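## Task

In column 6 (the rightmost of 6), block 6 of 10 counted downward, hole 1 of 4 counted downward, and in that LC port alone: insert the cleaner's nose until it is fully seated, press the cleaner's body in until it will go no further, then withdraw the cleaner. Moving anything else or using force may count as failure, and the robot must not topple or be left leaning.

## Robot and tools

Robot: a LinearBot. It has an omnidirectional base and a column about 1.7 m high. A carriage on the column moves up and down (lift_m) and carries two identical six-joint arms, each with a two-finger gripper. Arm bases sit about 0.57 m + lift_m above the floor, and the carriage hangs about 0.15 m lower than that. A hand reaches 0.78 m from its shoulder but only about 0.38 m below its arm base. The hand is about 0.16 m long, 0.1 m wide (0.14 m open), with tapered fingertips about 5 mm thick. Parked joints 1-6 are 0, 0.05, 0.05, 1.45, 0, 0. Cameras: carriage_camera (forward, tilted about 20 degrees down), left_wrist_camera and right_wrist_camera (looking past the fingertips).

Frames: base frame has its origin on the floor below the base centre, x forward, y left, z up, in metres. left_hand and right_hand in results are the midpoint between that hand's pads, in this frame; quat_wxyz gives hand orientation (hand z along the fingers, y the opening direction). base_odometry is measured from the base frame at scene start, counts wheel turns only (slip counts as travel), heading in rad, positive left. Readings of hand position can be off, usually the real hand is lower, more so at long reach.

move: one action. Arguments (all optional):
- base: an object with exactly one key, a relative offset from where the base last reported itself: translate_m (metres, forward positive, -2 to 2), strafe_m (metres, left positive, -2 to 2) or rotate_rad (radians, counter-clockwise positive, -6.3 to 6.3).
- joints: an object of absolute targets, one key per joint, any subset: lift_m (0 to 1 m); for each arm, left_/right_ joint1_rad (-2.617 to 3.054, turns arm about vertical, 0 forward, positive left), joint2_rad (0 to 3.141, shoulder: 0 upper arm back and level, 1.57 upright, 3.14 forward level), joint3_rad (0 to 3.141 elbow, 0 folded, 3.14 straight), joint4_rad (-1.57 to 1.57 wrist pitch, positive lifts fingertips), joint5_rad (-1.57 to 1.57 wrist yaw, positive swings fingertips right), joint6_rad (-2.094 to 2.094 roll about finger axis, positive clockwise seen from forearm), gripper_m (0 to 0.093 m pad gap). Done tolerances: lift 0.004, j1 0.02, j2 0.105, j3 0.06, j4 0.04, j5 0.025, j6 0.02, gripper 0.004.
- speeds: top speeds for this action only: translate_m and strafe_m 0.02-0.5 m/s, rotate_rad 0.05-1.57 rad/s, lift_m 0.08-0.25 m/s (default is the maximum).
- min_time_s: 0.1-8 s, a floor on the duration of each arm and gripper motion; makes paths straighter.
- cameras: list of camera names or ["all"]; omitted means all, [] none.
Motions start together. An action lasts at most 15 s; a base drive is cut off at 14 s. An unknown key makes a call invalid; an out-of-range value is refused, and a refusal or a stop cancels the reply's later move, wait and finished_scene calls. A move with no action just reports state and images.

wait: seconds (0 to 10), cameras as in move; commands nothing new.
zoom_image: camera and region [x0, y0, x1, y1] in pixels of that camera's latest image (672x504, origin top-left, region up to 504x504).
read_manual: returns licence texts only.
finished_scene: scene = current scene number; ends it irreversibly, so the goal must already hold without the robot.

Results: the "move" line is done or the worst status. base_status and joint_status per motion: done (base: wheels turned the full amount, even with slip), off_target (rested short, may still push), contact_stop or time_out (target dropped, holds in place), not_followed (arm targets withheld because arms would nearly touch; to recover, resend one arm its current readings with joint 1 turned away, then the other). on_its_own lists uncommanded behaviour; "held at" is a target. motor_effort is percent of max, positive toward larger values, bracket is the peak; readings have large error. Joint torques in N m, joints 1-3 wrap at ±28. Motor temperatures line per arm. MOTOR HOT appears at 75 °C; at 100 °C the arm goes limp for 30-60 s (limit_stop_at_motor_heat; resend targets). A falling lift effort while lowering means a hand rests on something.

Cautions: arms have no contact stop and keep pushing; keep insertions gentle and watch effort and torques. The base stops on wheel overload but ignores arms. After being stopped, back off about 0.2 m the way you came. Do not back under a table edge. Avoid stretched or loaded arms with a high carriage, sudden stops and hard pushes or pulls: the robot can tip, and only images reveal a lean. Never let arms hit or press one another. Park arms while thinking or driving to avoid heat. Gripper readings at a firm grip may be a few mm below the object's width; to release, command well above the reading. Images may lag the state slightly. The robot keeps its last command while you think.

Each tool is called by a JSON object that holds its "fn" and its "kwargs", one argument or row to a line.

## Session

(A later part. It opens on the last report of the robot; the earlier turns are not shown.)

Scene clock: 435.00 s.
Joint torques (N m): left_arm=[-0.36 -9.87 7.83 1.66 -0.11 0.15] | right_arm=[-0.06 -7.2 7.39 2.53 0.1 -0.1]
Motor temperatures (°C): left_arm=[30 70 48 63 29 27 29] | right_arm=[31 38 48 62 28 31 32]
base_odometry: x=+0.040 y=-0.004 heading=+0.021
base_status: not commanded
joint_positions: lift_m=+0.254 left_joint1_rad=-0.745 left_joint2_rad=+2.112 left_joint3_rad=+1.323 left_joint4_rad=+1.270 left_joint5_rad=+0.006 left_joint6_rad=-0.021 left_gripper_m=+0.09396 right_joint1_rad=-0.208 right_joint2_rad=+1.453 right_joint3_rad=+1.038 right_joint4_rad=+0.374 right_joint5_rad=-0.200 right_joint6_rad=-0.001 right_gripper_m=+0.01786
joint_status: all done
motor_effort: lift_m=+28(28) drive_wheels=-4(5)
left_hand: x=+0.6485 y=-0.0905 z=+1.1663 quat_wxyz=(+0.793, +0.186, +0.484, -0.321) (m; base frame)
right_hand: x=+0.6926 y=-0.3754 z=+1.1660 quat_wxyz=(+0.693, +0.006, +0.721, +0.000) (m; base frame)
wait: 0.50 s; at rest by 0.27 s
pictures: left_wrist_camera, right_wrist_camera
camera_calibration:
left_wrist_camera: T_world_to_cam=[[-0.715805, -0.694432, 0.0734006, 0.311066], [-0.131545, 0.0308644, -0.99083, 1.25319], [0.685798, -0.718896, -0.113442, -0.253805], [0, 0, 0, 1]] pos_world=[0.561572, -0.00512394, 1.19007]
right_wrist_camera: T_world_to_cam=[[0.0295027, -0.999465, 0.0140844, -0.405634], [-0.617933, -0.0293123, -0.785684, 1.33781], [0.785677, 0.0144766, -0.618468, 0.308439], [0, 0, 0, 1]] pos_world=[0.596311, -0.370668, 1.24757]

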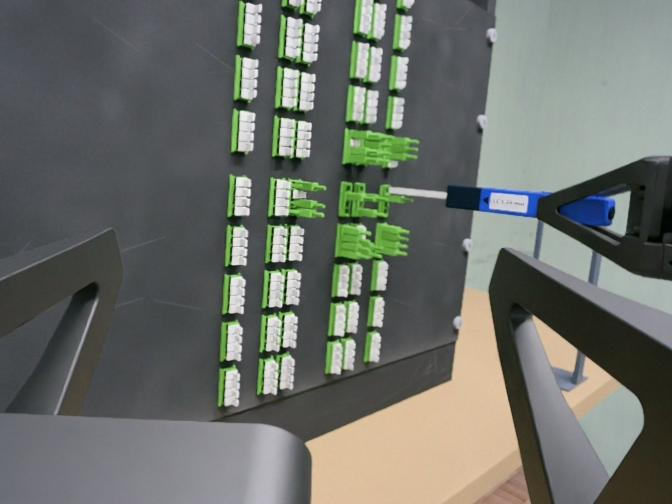

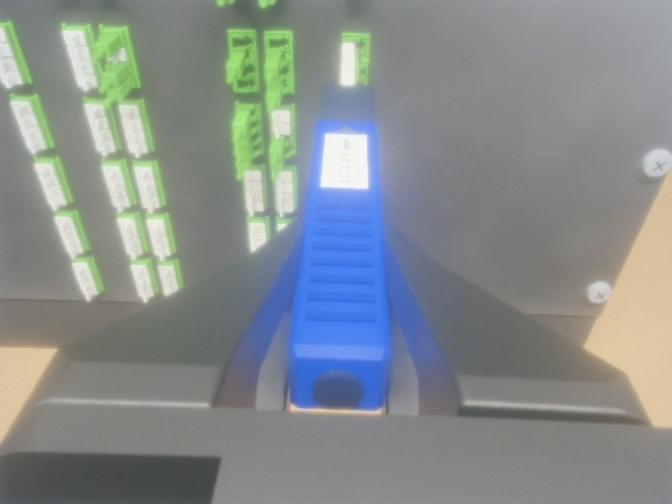

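{"fn": "move", "kwargs": {
  "joints": {"right_joint1_rad": -0.2145},
  "min_time_s": 0.5,
  "cameras": []
}}

{"fn": "wait", "kwargs": {
  "seconds": 0.5,
  "cameras": ["right_wrist_camera"]
}}

{"fn": "zoom_image", "kwargs": {
  "camera": "right_wrist_camera",
  "region": [330, 20, 380, 70]
}}

Scene clock: 449.57 s.
Joint torques (N m): left_arm=[-0.35 -9.87 7.84 1.66 -0.11 0.15] | right_arm=[-0.51 -7.25 7.49 2.47 0.09 -0.1]
Motor temperatures (°C): left_arm=[30 70 48 63 29 27 29] | right_arm=[31 38 48 62 28 31 32]
move: done
base_odometry: x=+0.040 y=-0.004 heading=+0.021
base_status: not commanded
joint_positions: lift_m=+0.254 left_joint1_rad=-0.745 left_joint2_rad=+2.112 left_joint3_rad=+1.323 left_joint4_rad=+1.270 left_joint5_rad=+0.006 left_joint6_rad=-0.021 left_gripper_m=+0.09396 right_joint1_rad=-0.208 right_joint2_rad=+1.453 right_joint3_rad=+1.038 right_joint4_rad=+0.374 right_joint5_rad=-0.200 right_joint6_rad=-0.001 right_gripper_m=+0.01786
joint_status: all done
motor_effort: lift_m=+28(28) drive_wheels=-3(6)
left_hand: x=+0.6485 y=-0.0905 z=+1.1663 quat_wxyz=(+0.793, +0.186, +0.484, -0.321) (m; base frame)
right_hand: x=+0.6926 y=-0.3754 z=+1.1660 quat_wxyz=(+0.693, +0.006, +0.721, +0.000) (m; base frame)
pictures: none
No camera images: "cameras" was empty.

Scene clock: 450.07 s.
Joint torques (N m): left_arm=[-0.35 -9.87 7.83 1.65 -0.11 0.15] | right_arm=[-0.58 -7.08 7.45 2.49 0.06 -0.06]
Motor temperatures (°C): left_arm=[30 70 48 63 29 27 29] | right_arm=[31 38 48 62 28 31 32]
base_odometry: x=+0.040 y=-0.004 heading=+0.021
base_status: not commanded
joint_positions: lift_m=+0.254 left_joint1_rad=-0.745 left_joint2_rad=+2.112 left_joint3_rad=+1.323 left_joint4_rad=+1.270 left_joint5_rad=+0.006 left_joint6_rad=-0.021 left_gripper_m=+0.09396 right_joint1_rad=-0.208 right_joint2_rad=+1.453 right_joint3_rad=+1.038 right_joint4_rad=+0.374 right_joint5_rad=-0.200 right_joint6_rad=-0.001 right_gripper_m=+0.01786
joint_status: all done
motor_effort: lift_m=+28(28) drive_wheels=-3(6)
left_hand: x=+0.6485 y=-0.0905 z=+1.1663 quat_wxyz=(+0.793, +0.186, +0.484, -0.321) (m; base frame)
right_hand: x=+0.6926 y=-0.3754 z=+1.1660 quat_wxyz=(+0.693, +0.006, +0.721, +0.000) (m; base frame)
wait: 0.50 s; at rest by 0.27 s
pictures: right_wrist_camera
camera_calibration:
right_wrist_camera: T_world_to_cam=[[0.0295027, -0.999465, 0.0140844, -0.405634], [-0.617933, -0.0293123, -0.785684, 1.33781], [0.785677, 0.0144766, -0.618468, 0.308439], [0, 0, 0, 1]] pos_world=[0.596311, -0.370668, 1.24757]

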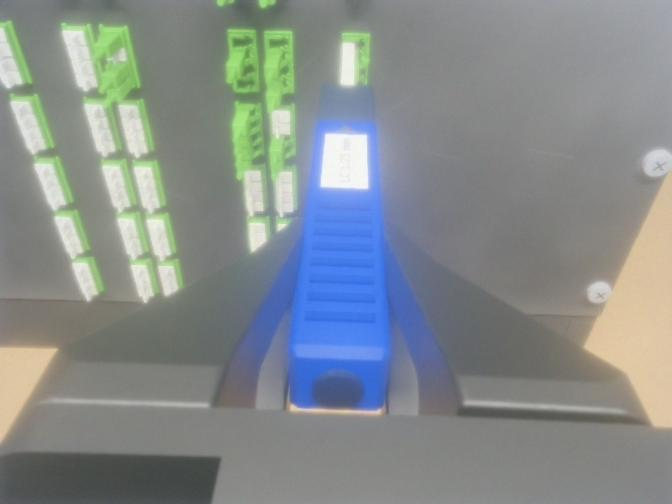

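Scaled by 10.080 from the camera's 672x504 image, which has a finer 960x720 frame.

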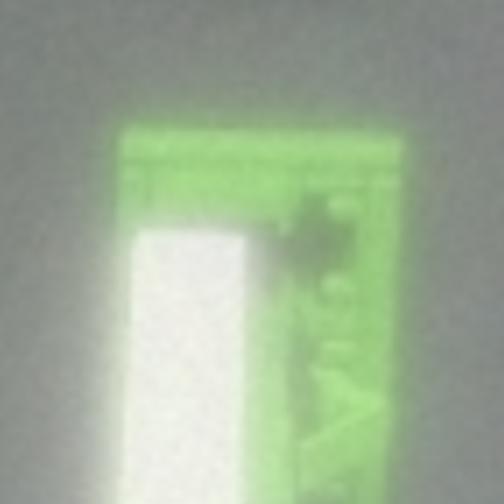

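{"fn": "move", "kwargs": {
  "joints": {"right_joint1_rad": -0.2165},
  "min_time_s": 0.5,
  "cameras": []
}}

{"fn": "wait", "kwargs": {
  "seconds": 0.5,
  "cameras": ["right_wrist_camera"]
}}

{"fn": "zoom_image", "kwargs": {
  "camera": "right_wrist_camera",
  "region": [330, 20, 380, 70]
}}

Scene clock: 458.40 s.
Joint torques (N m): left_arm=[-0.36 -9.87 7.83 1.65 -0.11 0.15] | right_arm=[-0.39 -7.25 7.6 2.48 0.1 -0.05]
Motor temperatures (°C): left_arm=[30 70 48 63 29 27 29] | right_arm=[31 38 48 63 28 31 32]
move: done
base_odometry: x=+0.040 y=-0.004 heading=+0.021
base_status: not commanded
joint_positions: lift_m=+0.254 left_joint1_rad=-0.745 left_joint2_rad=+2.112 left_joint3_rad=+1.323 left_joint4_rad=+1.270 left_joint5_rad=+0.006 left_joint6_rad=-0.021 left_gripper_m=+0.09396 right_joint1_rad=-0.211 right_joint2_rad=+1.453 right_joint3_rad=+1.038 right_joint4_rad=+0.374 right_joint5_rad=-0.200 right_joint6_rad=-0.001 right_gripper_m=+0.01786
joint_status: all done
motor_effort: lift_m=+28(28) drive_wheels=-5(6)
left_hand: x=+0.6485 y=-0.0905 z=+1.1663 quat_wxyz=(+0.793, +0.186, +0.484, -0.321) (m; base frame)
right_hand: x=+0.6924 y=-0.3767 z=+1.1660 quat_wxyz=(+0.693, +0.006, +0.721, -0.001) (m; base frame)
pictures: none
No camera images: "cameras" was empty.

Scene clock: 458.90 s.
Joint torques (N m): left_arm=[-0.35 -9.88 7.83 1.65 -0.11 0.15] | right_arm=[-0.46 -7.13 7.45 2.46 0.06 -0.09]
Motor temperatures (°C): left_arm=[30 70 48 63 29 27 29] | right_arm=[31 38 48 63 28 31 32]
base_odometry: x=+0.040 y=-0.004 heading=+0.021
base_status: not commanded
joint_positions: lift_m=+0.254 left_joint1_rad=-0.745 left_joint2_rad=+2.112 left_joint3_rad=+1.323 left_joint4_rad=+1.270 left_joint5_rad=+0.006 left_joint6_rad=-0.021 left_gripper_m=+0.09396 right_joint1_rad=-0.211 right_joint2_rad=+1.453 right_joint3_rad=+1.038 right_joint4_rad=+0.374 right_joint5_rad=-0.200 right_joint6_rad=-0.001 right_gripper_m=+0.01786
joint_status: all done
motor_effort: lift_m=+28(28) drive_wheels=-4(6)
left_hand: x=+0.6485 y=-0.0905 z=+1.1663 quat_wxyz=(+0.793, +0.186, +0.484, -0.321) (m; base frame)
right_hand: x=+0.6924 y=-0.3767 z=+1.1660 quat_wxyz=(+0.693, +0.006, +0.721, -0.001) (m; base frame)
wait: 0.50 s; at rest by 0.27 s
pictures: right_wrist_camera
camera_calibration:
right_wrist_camera: T_world_to_cam=[[0.0269419, -0.999537, 0.0141052, -0.405248], [-0.617965, -0.0277447, -0.785716, 1.3383], [0.785744, 0.0124522, -0.618427, 0.307759], [0, 0, 0, 1]] pos_world=[0.596122, -0.371762, 1.24757]

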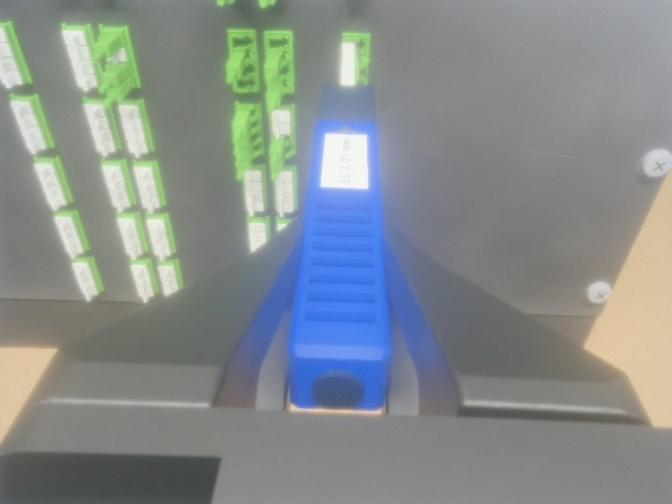

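Scaled by 10.080 from the camera's 672x504 image, which has a finer 960x720 frame.

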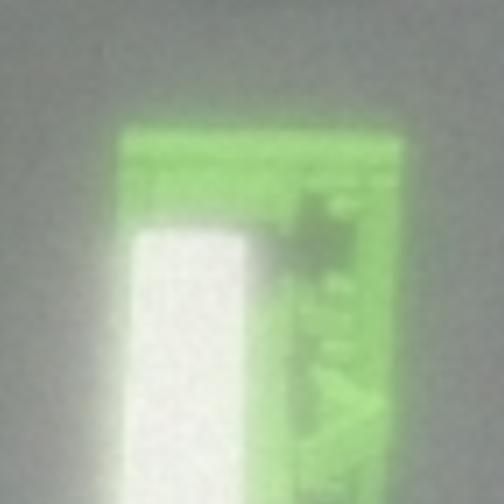

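{"fn": "wait", "kwargs": {
  "seconds": 0.5,
  "cameras": ["left_wrist_camera","right_wrist_camera"]
}}

{"fn": "zoom_image", "kwargs": {
  "camera": "right_wrist_camera",
  "region": [330, 20, 380, 70]
}}

{"fn": "zoom_image", "kwargs": {
  "camera": "left_wrist_camera",
  "region": [360, 150, 440, 230]
}}

Scene clock: 465.67 s.
Joint torques (N m): left_arm=[-0.36 -9.88 7.83 1.66 -0.11 0.15] | right_arm=[-0.47 -7.27 7.45 2.5 0.11 -0.07]
Motor temperatures (°C): left_arm=[30 70 48 63 29 27 29] | right_arm=[31 38 48 63 28 31 32]
base_odometry: x=+0.040 y=-0.004 heading=+0.021
base_status: not commanded
joint_positions: lift_m=+0.254 left_joint1_rad=-0.745 left_joint2_rad=+2.112 left_joint3_rad=+1.323 left_joint4_rad=+1.270 left_joint5_rad=+0.006 left_joint6_rad=-0.021 left_gripper_m=+0.09396 right_joint1_rad=-0.211 right_joint2_rad=+1.453 right_joint3_rad=+1.038 right_joint4_rad=+0.374 right_joint5_rad=-0.200 right_joint6_rad=-0.001 right_gripper_m=+0.01786
joint_status: all done
motor_effort: lift_m=+28(28) drive_wheels=-4(6)
left_hand: x=+0.6485 y=-0.0905 z=+1.1663 quat_wxyz=(+0.793, +0.186, +0.484, -0.321) (m; base frame)
right_hand: x=+0.6924 y=-0.3767 z=+1.1660 quat_wxyz=(+0.693, +0.006, +0.721, -0.001) (m; base frame)
wait: 0.50 s; at rest from the start
pictures: left_wrist_camera, right_wrist_camera
camera_calibration:
left_wrist_camera: T_world_to_cam=[[-0.715805, -0.694432, 0.0734006, 0.311066], [-0.131545, 0.0308644, -0.99083, 1.25319], [0.685798, -0.718896, -0.113442, -0.253805], [0, 0, 0, 1]] pos_world=[0.561572, -0.00512394, 1.19007]
right_wrist_camera: T_world_to_cam=[[0.0269419, -0.999537, 0.0141052, -0.405248], [-0.617965, -0.0277447, -0.785716, 1.3383], [0.785744, 0.0124522, -0.618427, 0.307759], [0, 0, 0, 1]] pos_world=[0.596122, -0.371762, 1.24757]

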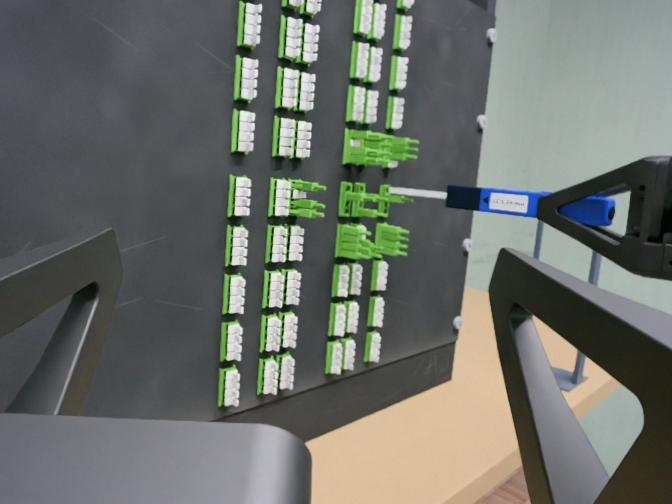

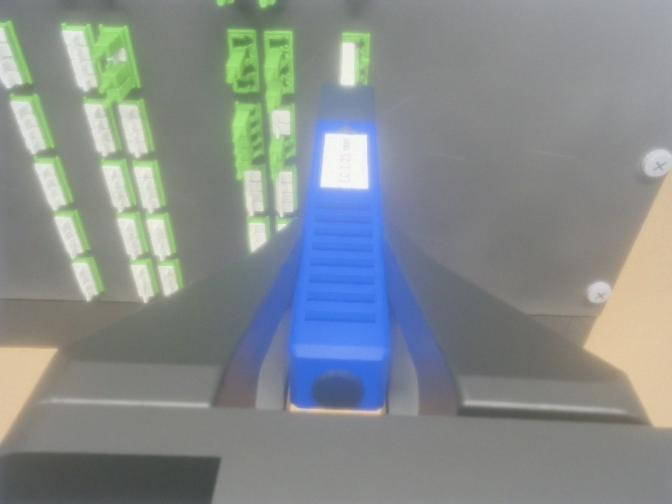

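Scaled by 10.080 from the camera's 672x504 image, which has a finer 960x720 frame.

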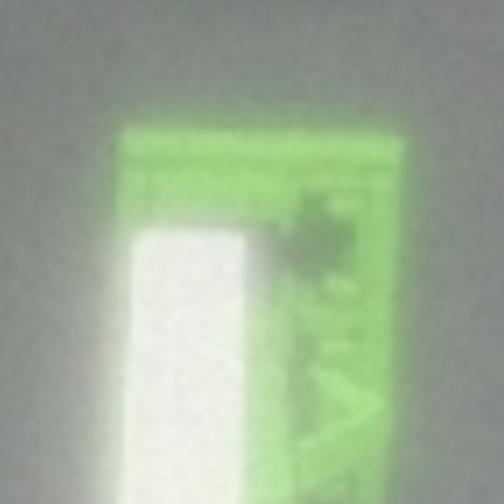

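Scaled by 6.300 from the camera's 672x504 image, which has a finer 960x720 frame.

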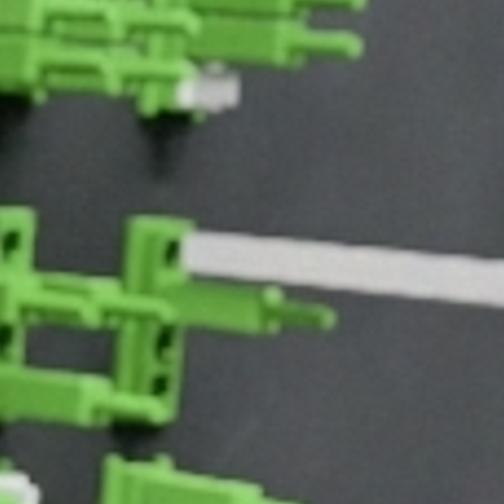

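{"fn": "move", "kwargs": {
  "joints": {"right_joint1_rad": -0.219},
  "min_time_s": 0.5,
  "cameras": []
}}

{"fn": "wait", "kwargs": {
  "seconds": 0.5,
  "cameras": ["left_wrist_camera", "right_wrist_camera"]
}}

{"fn": "zoom_image", "kwargs": {
  "camera": "right_wrist_camera",
  "region": [330, 20, 380, 70]
}}

{"fn": "zoom_image", "kwargs": {
  "camera": "left_wrist_camera",
  "region": [360, 150, 440, 230]
}}

Scene clock: 483.63 s.
Joint torques (N m): left_arm=[-0.35 -9.88 7.83 1.66 -0.11 0.15] | right_arm=[-0.44 -7.1 7.5 2.46 0.09 -0.07]
Motor temperatures (°C): left_arm=[30 71 48 63 29 27 29] | right_arm=[31 38 48 63 28 31 32]
move: done
base_odometry: x=+0.040 y=-0.004 heading=+0.021
base_status: not commanded
joint_positions: lift_m=+0.254 left_joint1_rad=-0.745 left_joint2_rad=+2.112 left_joint3_rad=+1.323 left_joint4_rad=+1.270 left_joint5_rad=+0.006 left_joint6_rad=-0.021 left_gripper_m=+0.09396 right_joint1_rad=-0.213 right_joint2_rad=+1.453 right_joint3_rad=+1.038 right_joint4_rad=+0.374 right_joint5_rad=-0.200 right_joint6_rad=-0.001 right_gripper_m=+0.01786
joint_status: all done
motor_effort: lift_m=+28(28) drive_wheels=-3(6)
left_hand: x=+0.6485 y=-0.0905 z=+1.1663 quat_wxyz=(+0.793, +0.186, +0.484, -0.321) (m; base frame)
right_hand: x=+0.6922 y=-0.3778 z=+1.1660 quat_wxyz=(+0.693, +0.007, +0.721, -0.002) (m; base frame)
pictures: none
No camera images: "cameras" was empty.

Scene clock: 484.13 s.
Joint torques (N m): left_arm=[-0.36 -9.88 7.83 1.65 -0.11 0.15] | right_arm=[-0.34 -7.23 7.36 2.5 0.12 -0.06]
Motor temperatures (°C): left_arm=[30 71 48 63 29 27 29] | right_arm=[31 38 48 63 28 31 32]
base_odometry: x=+0.040 y=-0.004 heading=+0.021
base_status: not commanded
joint_positions: lift_m=+0.254 left_joint1_rad=-0.745 left_joint2_rad=+2.112 left_joint3_rad=+1.323 left_joint4_rad=+1.270 left_joint5_rad=+0.006 left_joint6_rad=-0.021 left_gripper_m=+0.09396 right_joint1_rad=-0.213 right_joint2_rad=+1.453 right_joint3_rad=+1.038 right_joint4_rad=+0.374 right_joint5_rad=-0.200 right_joint6_rad=-0.001 right_gripper_m=+0.01786
joint_status: all done
motor_effort: lift_m=+28(28) drive_wheels=-2(6)
left_hand: x=+0.6485 y=-0.0905 z=+1.1663 quat_wxyz=(+0.793, +0.186, +0.484, -0.321) (m; base frame)
right_hand: x=+0.6922 y=-0.3778 z=+1.1660 quat_wxyz=(+0.693, +0.007, +0.721, -0.002) (m; base frame)
wait: 0.50 s; at rest by 0.27 s
pictures: left_wrist_camera, right_wrist_camera
camera_calibration:
left_wrist_camera: T_world_to_cam=[[-0.715805, -0.694432, 0.0734006, 0.311066], [-0.131545, 0.0308644, -0.99083, 1.25319], [0.685798, -0.718896, -0.113442, -0.253805], [0, 0, 0, 1]] pos_world=[0.561572, -0.00512394, 1.19007]
right_wrist_camera: T_world_to_cam=[[0.0245992, -0.999598, 0.0140741, -0.404628], [-0.618033, -0.0262719, -0.785713, 1.33881], [0.785767, 0.0106297, -0.618431, 0.307153], [0, 0, 0, 1]] pos_world=[0.596032, -0.372558, 1.24757]

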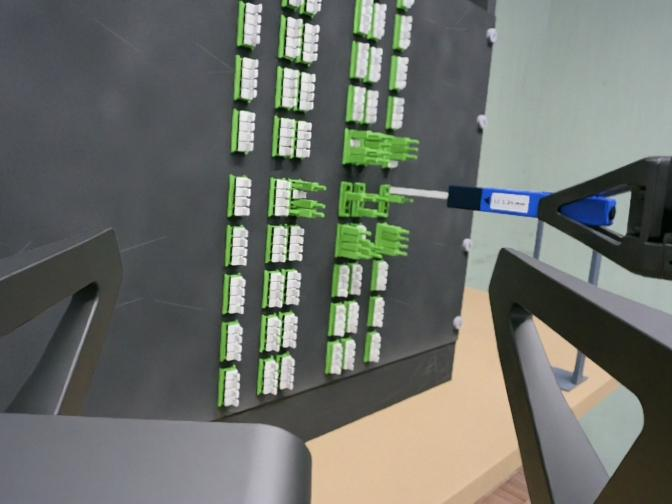

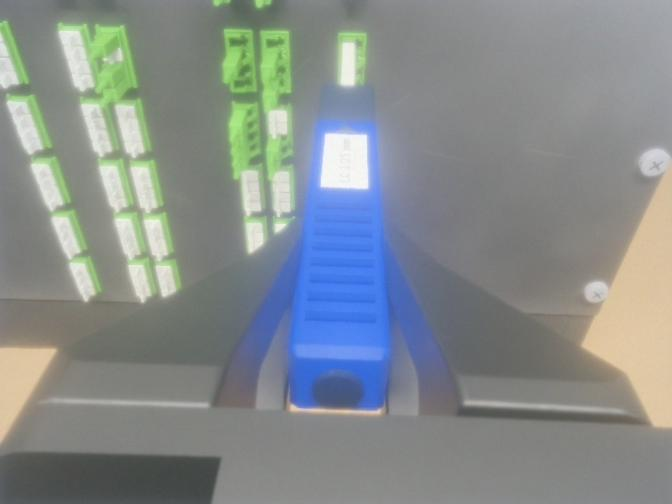

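Scaled by 10.080 from the camera's 672x504 image, which has a finer 960x720 frame.

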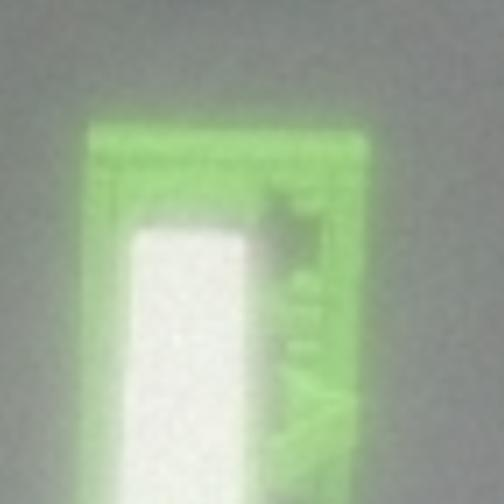

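Scaled by 6.300 from the camera's 672x504 image, which has a finer 960x720 frame.

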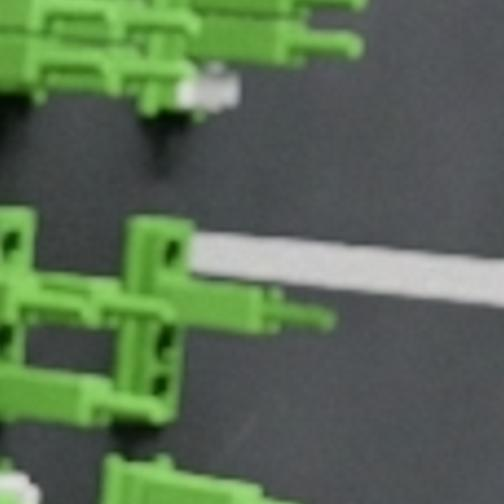

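{"fn": "move", "kwargs": {
  "base": {"translate_m": 0.0015},
  "speeds": {"translate_m": 0.02},
  "cameras": []
}}

{"fn": "wait", "kwargs": {
  "seconds": 0.5,
  "cameras": ["left_wrist_camera", "right_wrist_camera"]
}}

{"fn": "zoom_image", "kwargs": {
  "camera": "right_wrist_camera",
  "region": [330, 20, 380, 70]
}}

{"fn": "zoom_image", "kwargs": {
  "camera": "left_wrist_camera",
  "region": [360, 150, 440, 230]
}}

Scene clock: 499.00 s.
Joint torques (N m): left_arm=[-0.61 -10.09 7.84 1.66 -0.11 0.15] | right_arm=[-0.39 -7.05 7.34 2.49 0.11 -0.09]
Motor temperatures (°C): left_arm=[30 71 48 63 29 27 29] | right_arm=[31 38 48 63 28 31 32]
move: done
base_odometry: x=+0.041 y=-0.003 heading=+0.021
base_status: done
joint_positions: lift_m=+0.254 left_joint1_rad=-0.744 left_joint2_rad=+2.112 left_joint3_rad=+1.323 left_joint4_rad=+1.271 left_joint5_rad=+0.005 left_joint6_rad=-0.021 left_gripper_m=+0.09396 right_joint1_rad=-0.213 right_joint2_rad=+1.453 right_joint3_rad=+1.038 right_joint4_rad=+0.374 right_joint5_rad=-0.200 right_joint6_rad=-0.001 right_gripper_m=+0.01786
joint_status: not commanded
motor_effort: lift_m=+28(28) drive_wheels=-1(7)
left_hand: x=+0.6491 y=-0.0898 z=+1.1664 quat_wxyz=(+0.793, +0.185, +0.484, -0.320) (m; base frame)
right_hand: x=+0.6922 y=-0.3778 z=+1.1660 quat_wxyz=(+0.693, +0.007, +0.721, -0.002) (m; base frame)
pictures: none
No camera images: "cameras" was empty.

Scene clock: 499.50 s.
Joint torques (N m): left_arm=[-0.47 -9.96 7.68 1.66 -0.11 0.15] | right_arm=[-0.43 -7.1 7.51 2.46 0.09 -0.09]
Motor temperatures (°C): left_arm=[30 71 48 63 29 27 29] | right_arm=[31 38 48 63 28 31 32]
base_odometry: x=+0.041 y=-0.003 heading=+0.021
base_status: done
joint_positions: lift_m=+0.254 left_joint1_rad=-0.744 left_joint2_rad=+2.112 left_joint3_rad=+1.323 left_joint4_rad=+1.270 left_joint5_rad=+0.005 left_joint6_rad=-0.021 left_gripper_m=+0.09396 right_joint1_rad=-0.213 right_joint2_rad=+1.453 right_joint3_rad=+1.038 right_joint4_rad=+0.374 right_joint5_rad=-0.200 right_joint6_rad=-0.001 right_gripper_m=+0.01786
joint_status: not commanded
motor_effort: lift_m=+28(28) drive_wheels=-3(7)
left_hand: x=+0.6491 y=-0.0898 z=+1.1663 quat_wxyz=(+0.793, +0.185, +0.484, -0.320) (m; base frame)
right_hand: x=+0.6922 y=-0.3778 z=+1.1660 quat_wxyz=(+0.693, +0.007, +0.721, -0.002) (m; base frame)
wait: 0.50 s; at rest by 0.27 s
pictures: left_wrist_camera, right_wrist_camera
camera_calibration:
left_wrist_camera: T_world_to_cam=[[-0.714491, -0.695764, 0.0735873, 0.310874], [-0.131742, 0.0304941, -0.990815, 1.25332], [0.687129, -0.717623, -0.113449, -0.254448], [0, 0, 0, 1]] pos_world=[0.56207, -0.00452177, 1.19007]
right_wrist_camera: T_world_to_cam=[[0.0245992, -0.999598, 0.0140741, -0.404628], [-0.618033, -0.0262719, -0.785713, 1.33881], [0.785767, 0.0106297, -0.618431, 0.307153], [0, 0, 0, 1]] pos_world=[0.596032, -0.372558, 1.24757]

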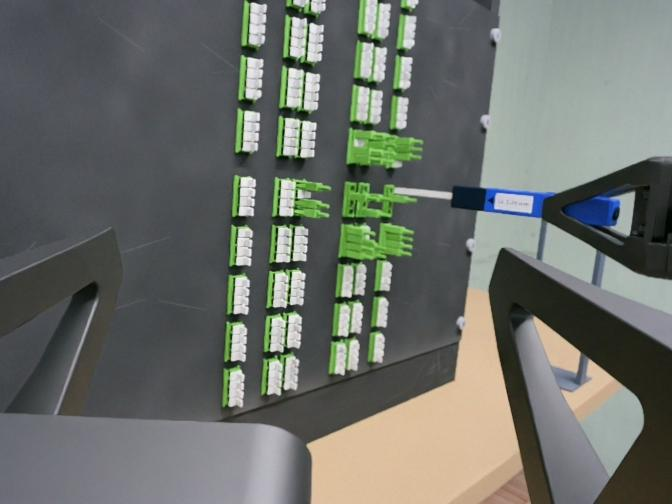

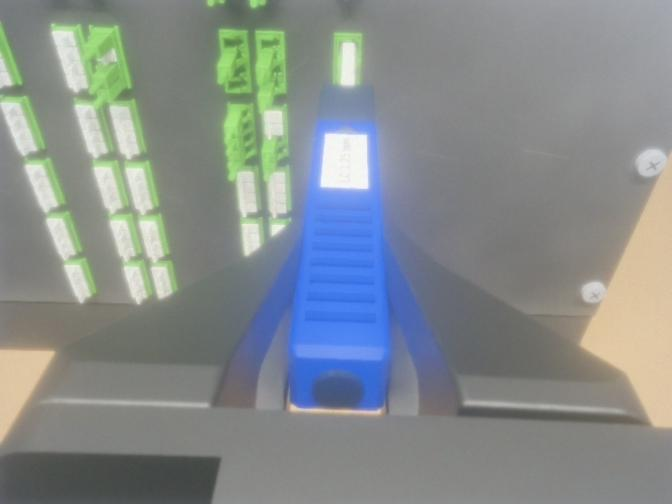

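Scaled by 10.080 from the camera's 672x504 image, which has a finer 960x720 frame.

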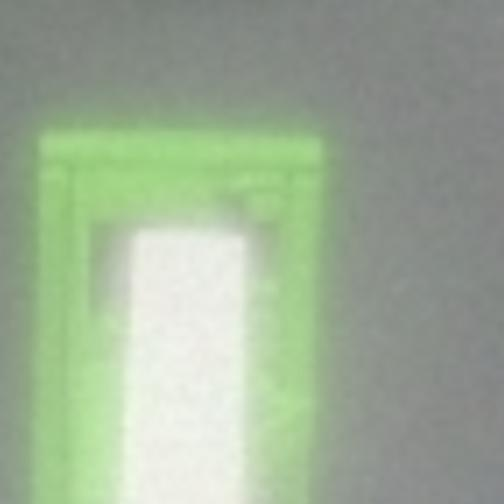

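Scaled by 6.300 from the camera's 672x504 image, which has a finer 960x720 frame.

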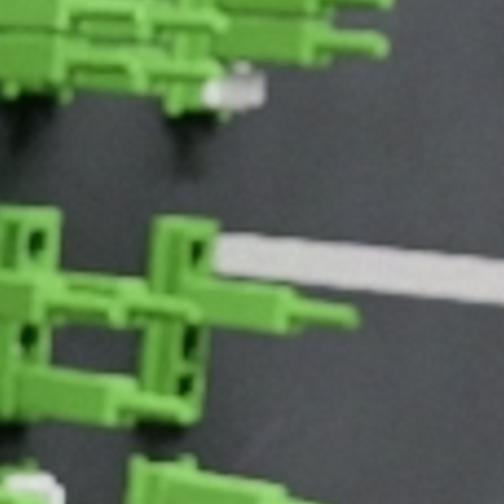

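{"fn": "move", "kwargs": {
  "base": {"translate_m": 0.001},
  "speeds": {"translate_m": 0.02},
  "cameras": []
}}

{"fn": "wait", "kwargs": {
  "seconds": 0.5,
  "cameras": ["left_wrist_camera", "right_wrist_camera"]
}}

{"fn": "zoom_image", "kwargs": {
  "camera": "right_wrist_camera",
  "region": [330, 20, 380, 70]
}}

{"fn": "zoom_image", "kwargs": {
  "camera": "left_wrist_camera",
  "region": [370, 170, 420, 220]
}}

Scene clock: 568.60 s.
Joint torques (N m): left_arm=[-0.46 -9.92 7.82 1.7 -0.1 0.15] | right_arm=[-0.4 -7.04 7.39 2.5 0.05 -0.05]
Motor temperatures (°C): left_arm=[30 71 48 63 29 27 29] | right_arm=[31 38 48 63 28 31 32]
move: done
base_odometry: x=+0.042 y=-0.003 heading=+0.022
base_status: done
joint_positions: lift_m=+0.254 left_joint1_rad=-0.744 left_joint2_rad=+2.112 left_joint3_rad=+1.323 left_joint4_rad=+1.270 left_joint5_rad=+0.005 left_joint6_rad=-0.021 left_gripper_m=+0.09396 right_joint1_rad=-0.213 right_joint2_rad=+1.453 right_joint3_rad=+1.038 right_joint4_rad=+0.373 right_joint5_rad=-0.200 right_joint6_rad=-0.001 right_gripper_m=+0.01786
joint_status: not commanded
motor_effort: lift_m=+28(28) drive_wheels=-5(7)
left_hand: x=+0.6492 y=-0.0898 z=+1.1663 quat_wxyz=(+0.793, +0.185, +0.484, -0.320) (m; base frame)
right_hand: x=+0.6922 y=-0.3778 z=+1.1660 quat_wxyz=(+0.692, +0.007, +0.721, -0.002) (m; base frame)
pictures: none
No camera images: "cameras" was empty.

Scene clock: 569.10 s.
Joint torques (N m): left_arm=[-0.49 -9.73 7.83 1.59 -0.1 0.15] | right_arm=[-0.61 -7.17 7.58 2.49 0.07 0]
Motor temperatures (°C): left_arm=[30 71 48 63 29 27 29] | right_arm=[31 38 48 63 28 31 32]
base_odometry: x=+0.042 y=-0.003 heading=+0.022
base_status: done
joint_positions: lift_m=+0.254 left_joint1_rad=-0.744 left_joint2_rad=+2.112 left_joint3_rad=+1.323 left_joint4_rad=+1.270 left_joint5_rad=+0.005 left_joint6_rad=-0.021 left_gripper_m=+0.09396 right_joint1_rad=-0.213 right_joint2_rad=+1.453 right_joint3_rad=+1.038 right_joint4_rad=+0.373 right_joint5_rad=-0.200 right_joint6_rad=-0.001 right_gripper_m=+0.01786
joint_status: not commanded
motor_effort: lift_m=+28(28) drive_wheels=-3(7)
left_hand: x=+0.6492 y=-0.0898 z=+1.1663 quat_wxyz=(+0.793, +0.185, +0.484, -0.320) (m; base frame)
right_hand: x=+0.6922 y=-0.3778 z=+1.1660 quat_wxyz=(+0.692, +0.007, +0.721, -0.002) (m; base frame)
wait: 0.50 s; at rest by 0.27 s
pictures: left_wrist_camera, right_wrist_camera
camera_calibration:
left_wrist_camera: T_world_to_cam=[[-0.714268, -0.695975, 0.0737602, 0.310542], [-0.131876, 0.030336, -0.990802, 1.25338], [0.687335, -0.717425, -0.11345, -0.254561], [0, 0, 0, 1]] pos_world=[0.56207, -0.00452129, 1.19007]
right_wrist_camera: T_world_to_cam=[[0.024606, -0.999598, 0.0140645, -0.40462], [-0.618365, -0.026273, -0.785452, 1.33868], [0.785506, 0.0106299, -0.618763, 0.307723], [0, 0, 0, 1]] pos_world=[0.596032, -0.372558, 1.24757]

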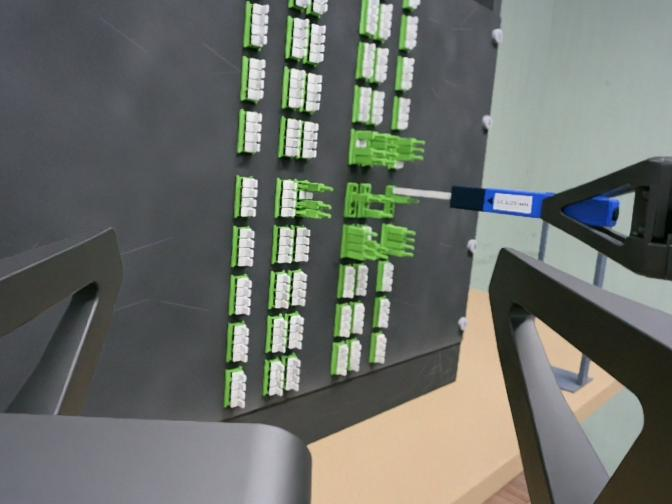

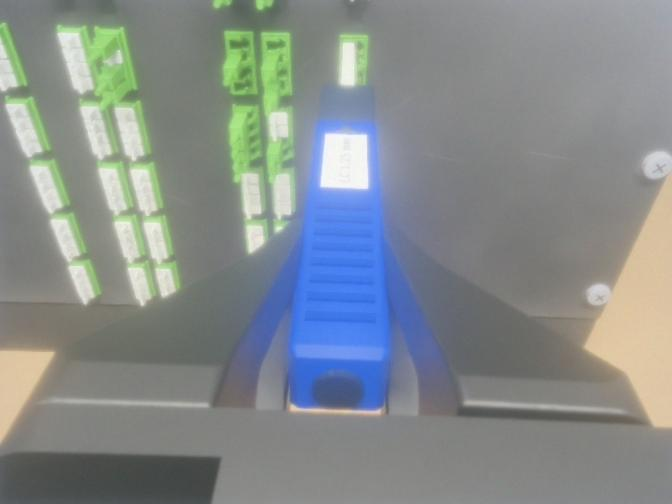

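Scaled by 10.080 from the camera's 672x504 image, which has a finer 960x720 frame.

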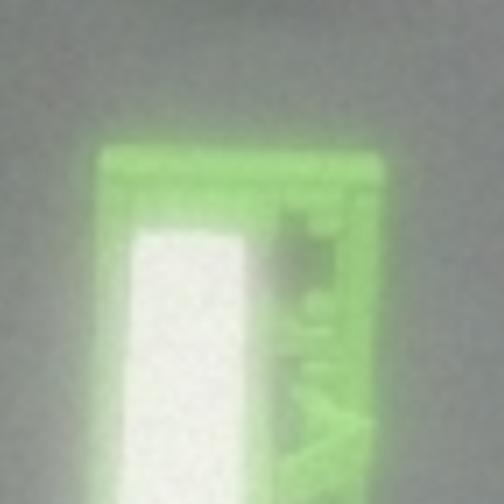

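Scaled by 10.080 from the camera's 672x504 image, which has a finer 960x720 frame.

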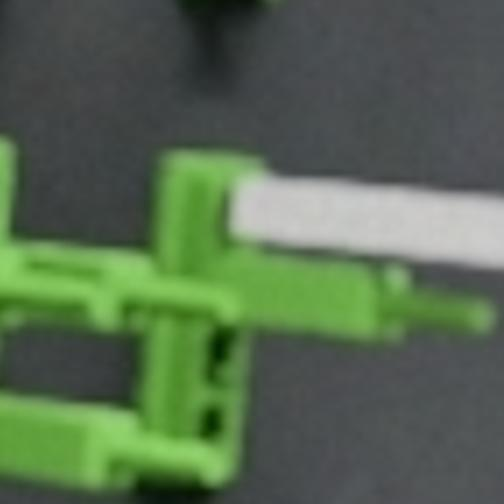

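{"fn": "move", "kwargs": {
  "base": {"translate_m": 0.001},
  "speeds": {"translate_m": 0.02},
  "cameras": []
}}

{"fn": "wait", "kwargs": {
  "seconds": 0.5,
  "cameras": ["left_wrist_camera", "right_wrist_camera"]
}}

{"fn": "zoom_image", "kwargs": {
  "camera": "right_wrist_camera",
  "region": [330, 20, 380, 70]
}}

{"fn": "zoom_image", "kwargs": {
  "camera": "left_wrist_camera",
  "region": [370, 170, 420, 220]
}}

Scene clock: 588.33 s.
Joint torques (N m): left_arm=[-0.42 -9.95 7.84 1.64 -0.1 0.15] | right_arm=[-0.49 -7.17 7.47 2.48 0.11 -0.04]
Motor temperatures (°C): left_arm=[30 71 48 63 29 27 29] | right_arm=[31 38 48 63 28 31 32]
move: done
base_odometry: x=+0.043 y=-0.003 heading=+0.022
base_status: done
joint_positions: lift_m=+0.254 left_joint1_rad=-0.744 left_joint2_rad=+2.112 left_joint3_rad=+1.323 left_joint4_rad=+1.270 left_joint5_rad=+0.005 left_joint6_rad=-0.021 left_gripper_m=+0.09396 right_joint1_rad=-0.213 right_joint2_rad=+1.453 right_joint3_rad=+1.038 right_joint4_rad=+0.373 right_joint5_rad=-0.200 right_joint6_rad=-0.001 right_gripper_m=+0.01786
joint_status: not commanded
motor_effort: lift_m=+28(28) drive_wheels=-5(9)
left_hand: x=+0.6492 y=-0.0897 z=+1.1663 quat_wxyz=(+0.793, +0.185, +0.484, -0.320) (m; base frame)
right_hand: x=+0.6922 y=-0.3778 z=+1.1660 quat_wxyz=(+0.692, +0.007, +0.721, -0.002) (m; base frame)
pictures: none
No camera images: "cameras" was empty.

Scene clock: 588.83 s.
Joint torques (N m): left_arm=[-0.47 -9.7 7.83 1.63 -0.1 0.15] | right_arm=[-0.29 -7.31 7.68 2.48 0.08 -0.04]
Motor temperatures (°C): left_arm=[30 71 48 63 29 27 29] | right_arm=[31 38 48 63 28 31 32]
base_odometry: x=+0.043 y=-0.003 heading=+0.022
base_status: done
joint_positions: lift_m=+0.254 left_joint1_rad=-0.744 left_joint2_rad=+2.112 left_joint3_rad=+1.323 left_joint4_rad=+1.270 left_joint5_rad=+0.005 left_joint6_rad=-0.021 left_gripper_m=+0.09396 right_joint1_rad=-0.213 right_joint2_rad=+1.453 right_joint3_rad=+1.038 right_joint4_rad=+0.373 right_joint5_rad=-0.200 right_joint6_rad=-0.001 right_gripper_m=+0.01786
joint_status: not commanded
motor_effort: lift_m=+28(28) drive_wheels=-2(9)
left_hand: x=+0.6492 y=-0.0897 z=+1.1663 quat_wxyz=(+0.793, +0.185, +0.484, -0.320) (m; base frame)
right_hand: x=+0.6922 y=-0.3778 z=+1.1660 quat_wxyz=(+0.692, +0.007, +0.721, -0.002) (m; base frame)
wait: 0.50 s; at rest by 0.27 s
pictures: left_wrist_camera, right_wrist_camera
camera_calibration:
left_wrist_camera: T_world_to_cam=[[-0.713996, -0.696236, 0.0739242, 0.310193], [-0.132, 0.0301682, -0.990791, 1.25344], [0.687594, -0.717178, -0.113443, -0.254713], [0, 0, 0, 1]] pos_world=[0.56207, -0.00452074, 1.19007]
right_wrist_camera: T_world_to_cam=[[0.024606, -0.999598, 0.0140645, -0.40462], [-0.618365, -0.026273, -0.785452, 1.33868], [0.785506, 0.0106299, -0.618763, 0.307723], [0, 0, 0, 1]] pos_world=[0.596032, -0.372558, 1.24757]

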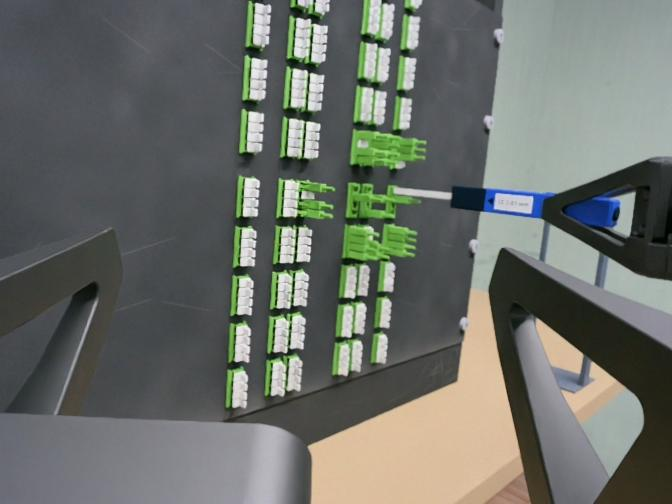

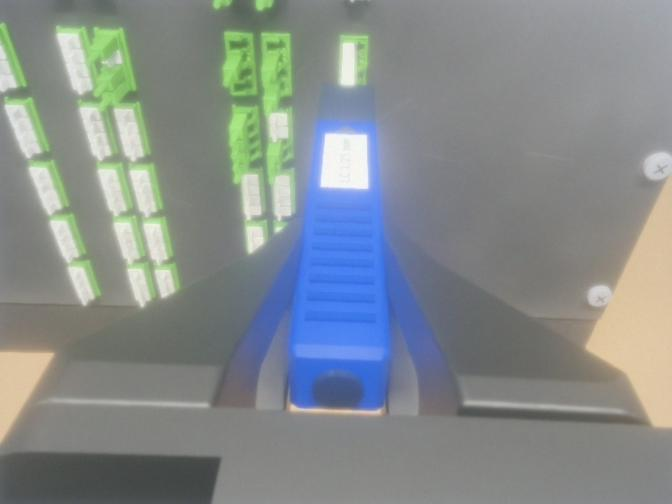

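Scaled by 10.080 from the camera's 672x504 image, which has a finer 960x720 frame.

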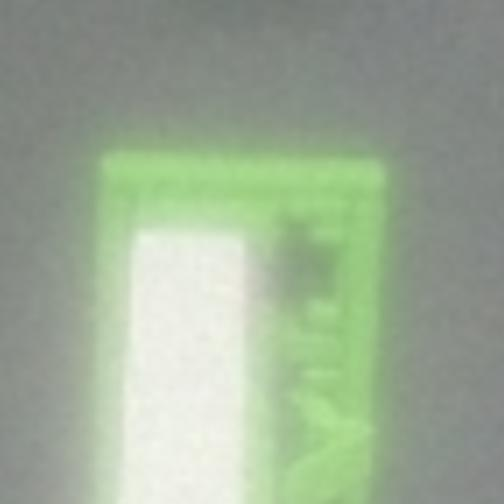

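Scaled by 10.080 from the camera's 672x504 image, which has a finer 960x720 frame.

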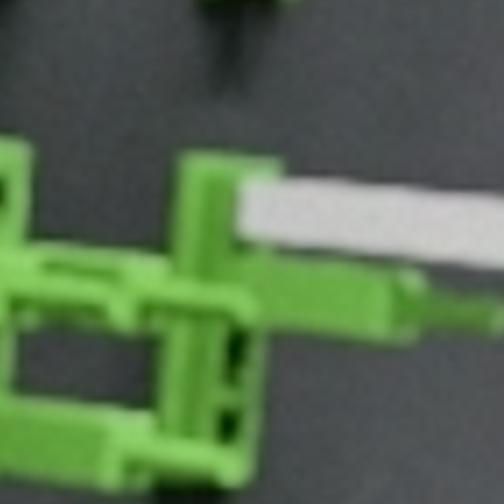

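{"fn": "move", "kwargs": {
  "joints": {"right_joint1_rad": -0.2203},
  "min_time_s": 0.5,
  "cameras": []
}}

{"fn": "wait", "kwargs": {
  "seconds": 0.5,
  "cameras": ["left_wrist_camera", "right_wrist_camera"]
}}

{"fn": "zoom_image", "kwargs": {
  "camera": "right_wrist_camera",
  "region": [330, 20, 380, 70]
}}

{"fn": "zoom_image", "kwargs": {
  "camera": "left_wrist_camera",
  "region": [370, 170, 420, 220]
}}

Scene clock: 607.43 s.
Joint torques (N m): left_arm=[-0.47 -9.88 7.83 1.65 -0.1 0.15] | right_arm=[-0.5 -7.16 7.51 2.47 0.08 -0.06]
Motor temperatures (°C): left_arm=[30 71 48 63 29 27 29] | right_arm=[31 38 48 63 28 31 32]
move: done
base_odometry: x=+0.043 y=-0.003 heading=+0.022
base_status: not commanded
joint_positions: lift_m=+0.254 left_joint1_rad=-0.744 left_joint2_rad=+2.112 left_joint3_rad=+1.323 left_joint4_rad=+1.270 left_joint5_rad=+0.005 left_joint6_rad=-0.021 left_gripper_m=+0.09396 right_joint1_rad=-0.213 right_joint2_rad=+1.453 right_joint3_rad=+1.038 right_joint4_rad=+0.373 right_joint5_rad=-0.200 right_joint6_rad=-0.001 right_gripper_m=+0.01786
joint_status: all done
motor_effort: lift_m=+28(28) drive_wheels=-3(6)
left_hand: x=+0.6492 y=-0.0897 z=+1.1663 quat_wxyz=(+0.793, +0.185, +0.484, -0.320) (m; base frame)
right_hand: x=+0.6922 y=-0.3778 z=+1.1660 quat_wxyz=(+0.692, +0.007, +0.721, -0.002) (m; base frame)
pictures: none
No camera images: "cameras" was empty.

Scene clock: 607.93 s.
Joint torques (N m): left_arm=[-0.47 -9.88 7.83 1.66 -0.1 0.15] | right_arm=[-0.51 -7.09 7.66 2.51 0.12 -0.07]
Motor temperatures (°C): left_arm=[30 71 48 63 29 27 29] | right_arm=[31 38 48 63 28 31 32]
base_odometry: x=+0.043 y=-0.003 heading=+0.022
base_status: not commanded
joint_positions: lift_m=+0.254 left_joint1_rad=-0.744 left_joint2_rad=+2.112 left_joint3_rad=+1.323 left_joint4_rad=+1.270 left_joint5_rad=+0.005 left_joint6_rad=-0.021 left_gripper_m=+0.09396 right_joint1_rad=-0.213 right_joint2_rad=+1.453 right_joint3_rad=+1.038 right_joint4_rad=+0.373 right_joint5_rad=-0.200 right_joint6_rad=-0.001 right_gripper_m=+0.01786
joint_status: all done
motor_effort: lift_m=+28(28) drive_wheels=-4(6)
left_hand: x=+0.6492 y=-0.0897 z=+1.1663 quat_wxyz=(+0.793, +0.185, +0.484, -0.320) (m; base frame)
right_hand: x=+0.6922 y=-0.3778 z=+1.1660 quat_wxyz=(+0.692, +0.007, +0.721, -0.002) (m; base frame)
wait: 0.50 s; at rest by 0.27 s
pictures: left_wrist_camera, right_wrist_camera
camera_calibration:
left_wrist_camera: T_world_to_cam=[[-0.713996, -0.696236, 0.0739242, 0.310193], [-0.132, 0.0301682, -0.990791, 1.25344], [0.687594, -0.717178, -0.113443, -0.254713], [0, 0, 0, 1]] pos_world=[0.56207, -0.00452074, 1.19007]
right_wrist_camera: T_world_to_cam=[[0.024606, -0.999598, 0.0140645, -0.40462], [-0.618365, -0.026273, -0.785452, 1.33868], [0.785506, 0.0106299, -0.618763, 0.307723], [0, 0, 0, 1]] pos_world=[0.596032, -0.372558, 1.24757]

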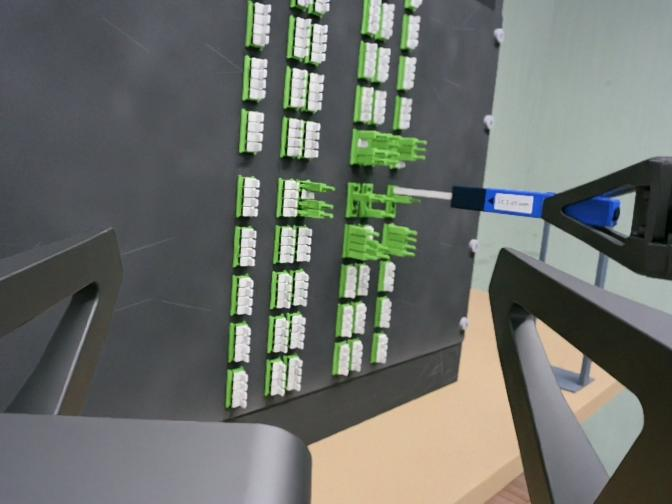

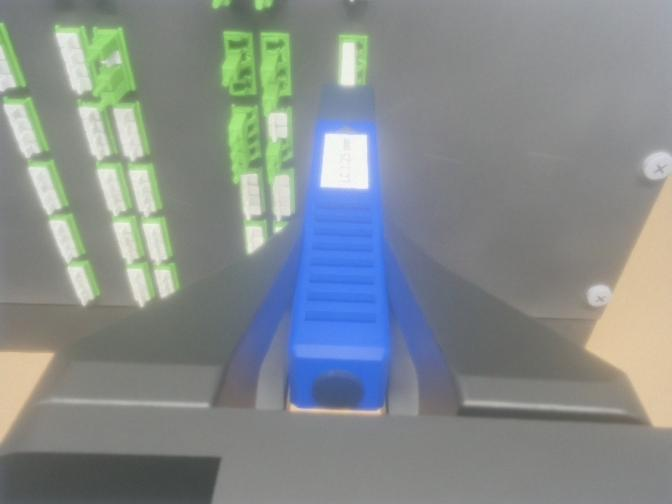

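Scaled by 10.080 from the camera's 672x504 image, which has a finer 960x720 frame.

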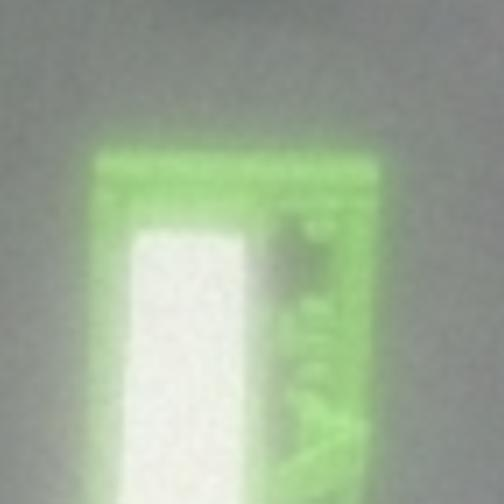

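Scaled by 10.080 from the camera's 672x504 image, which has a finer 960x720 frame.

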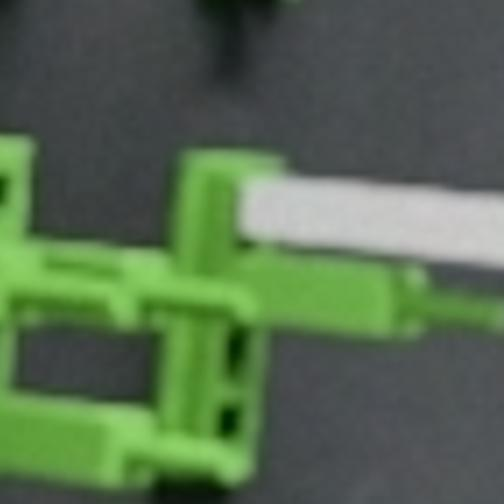

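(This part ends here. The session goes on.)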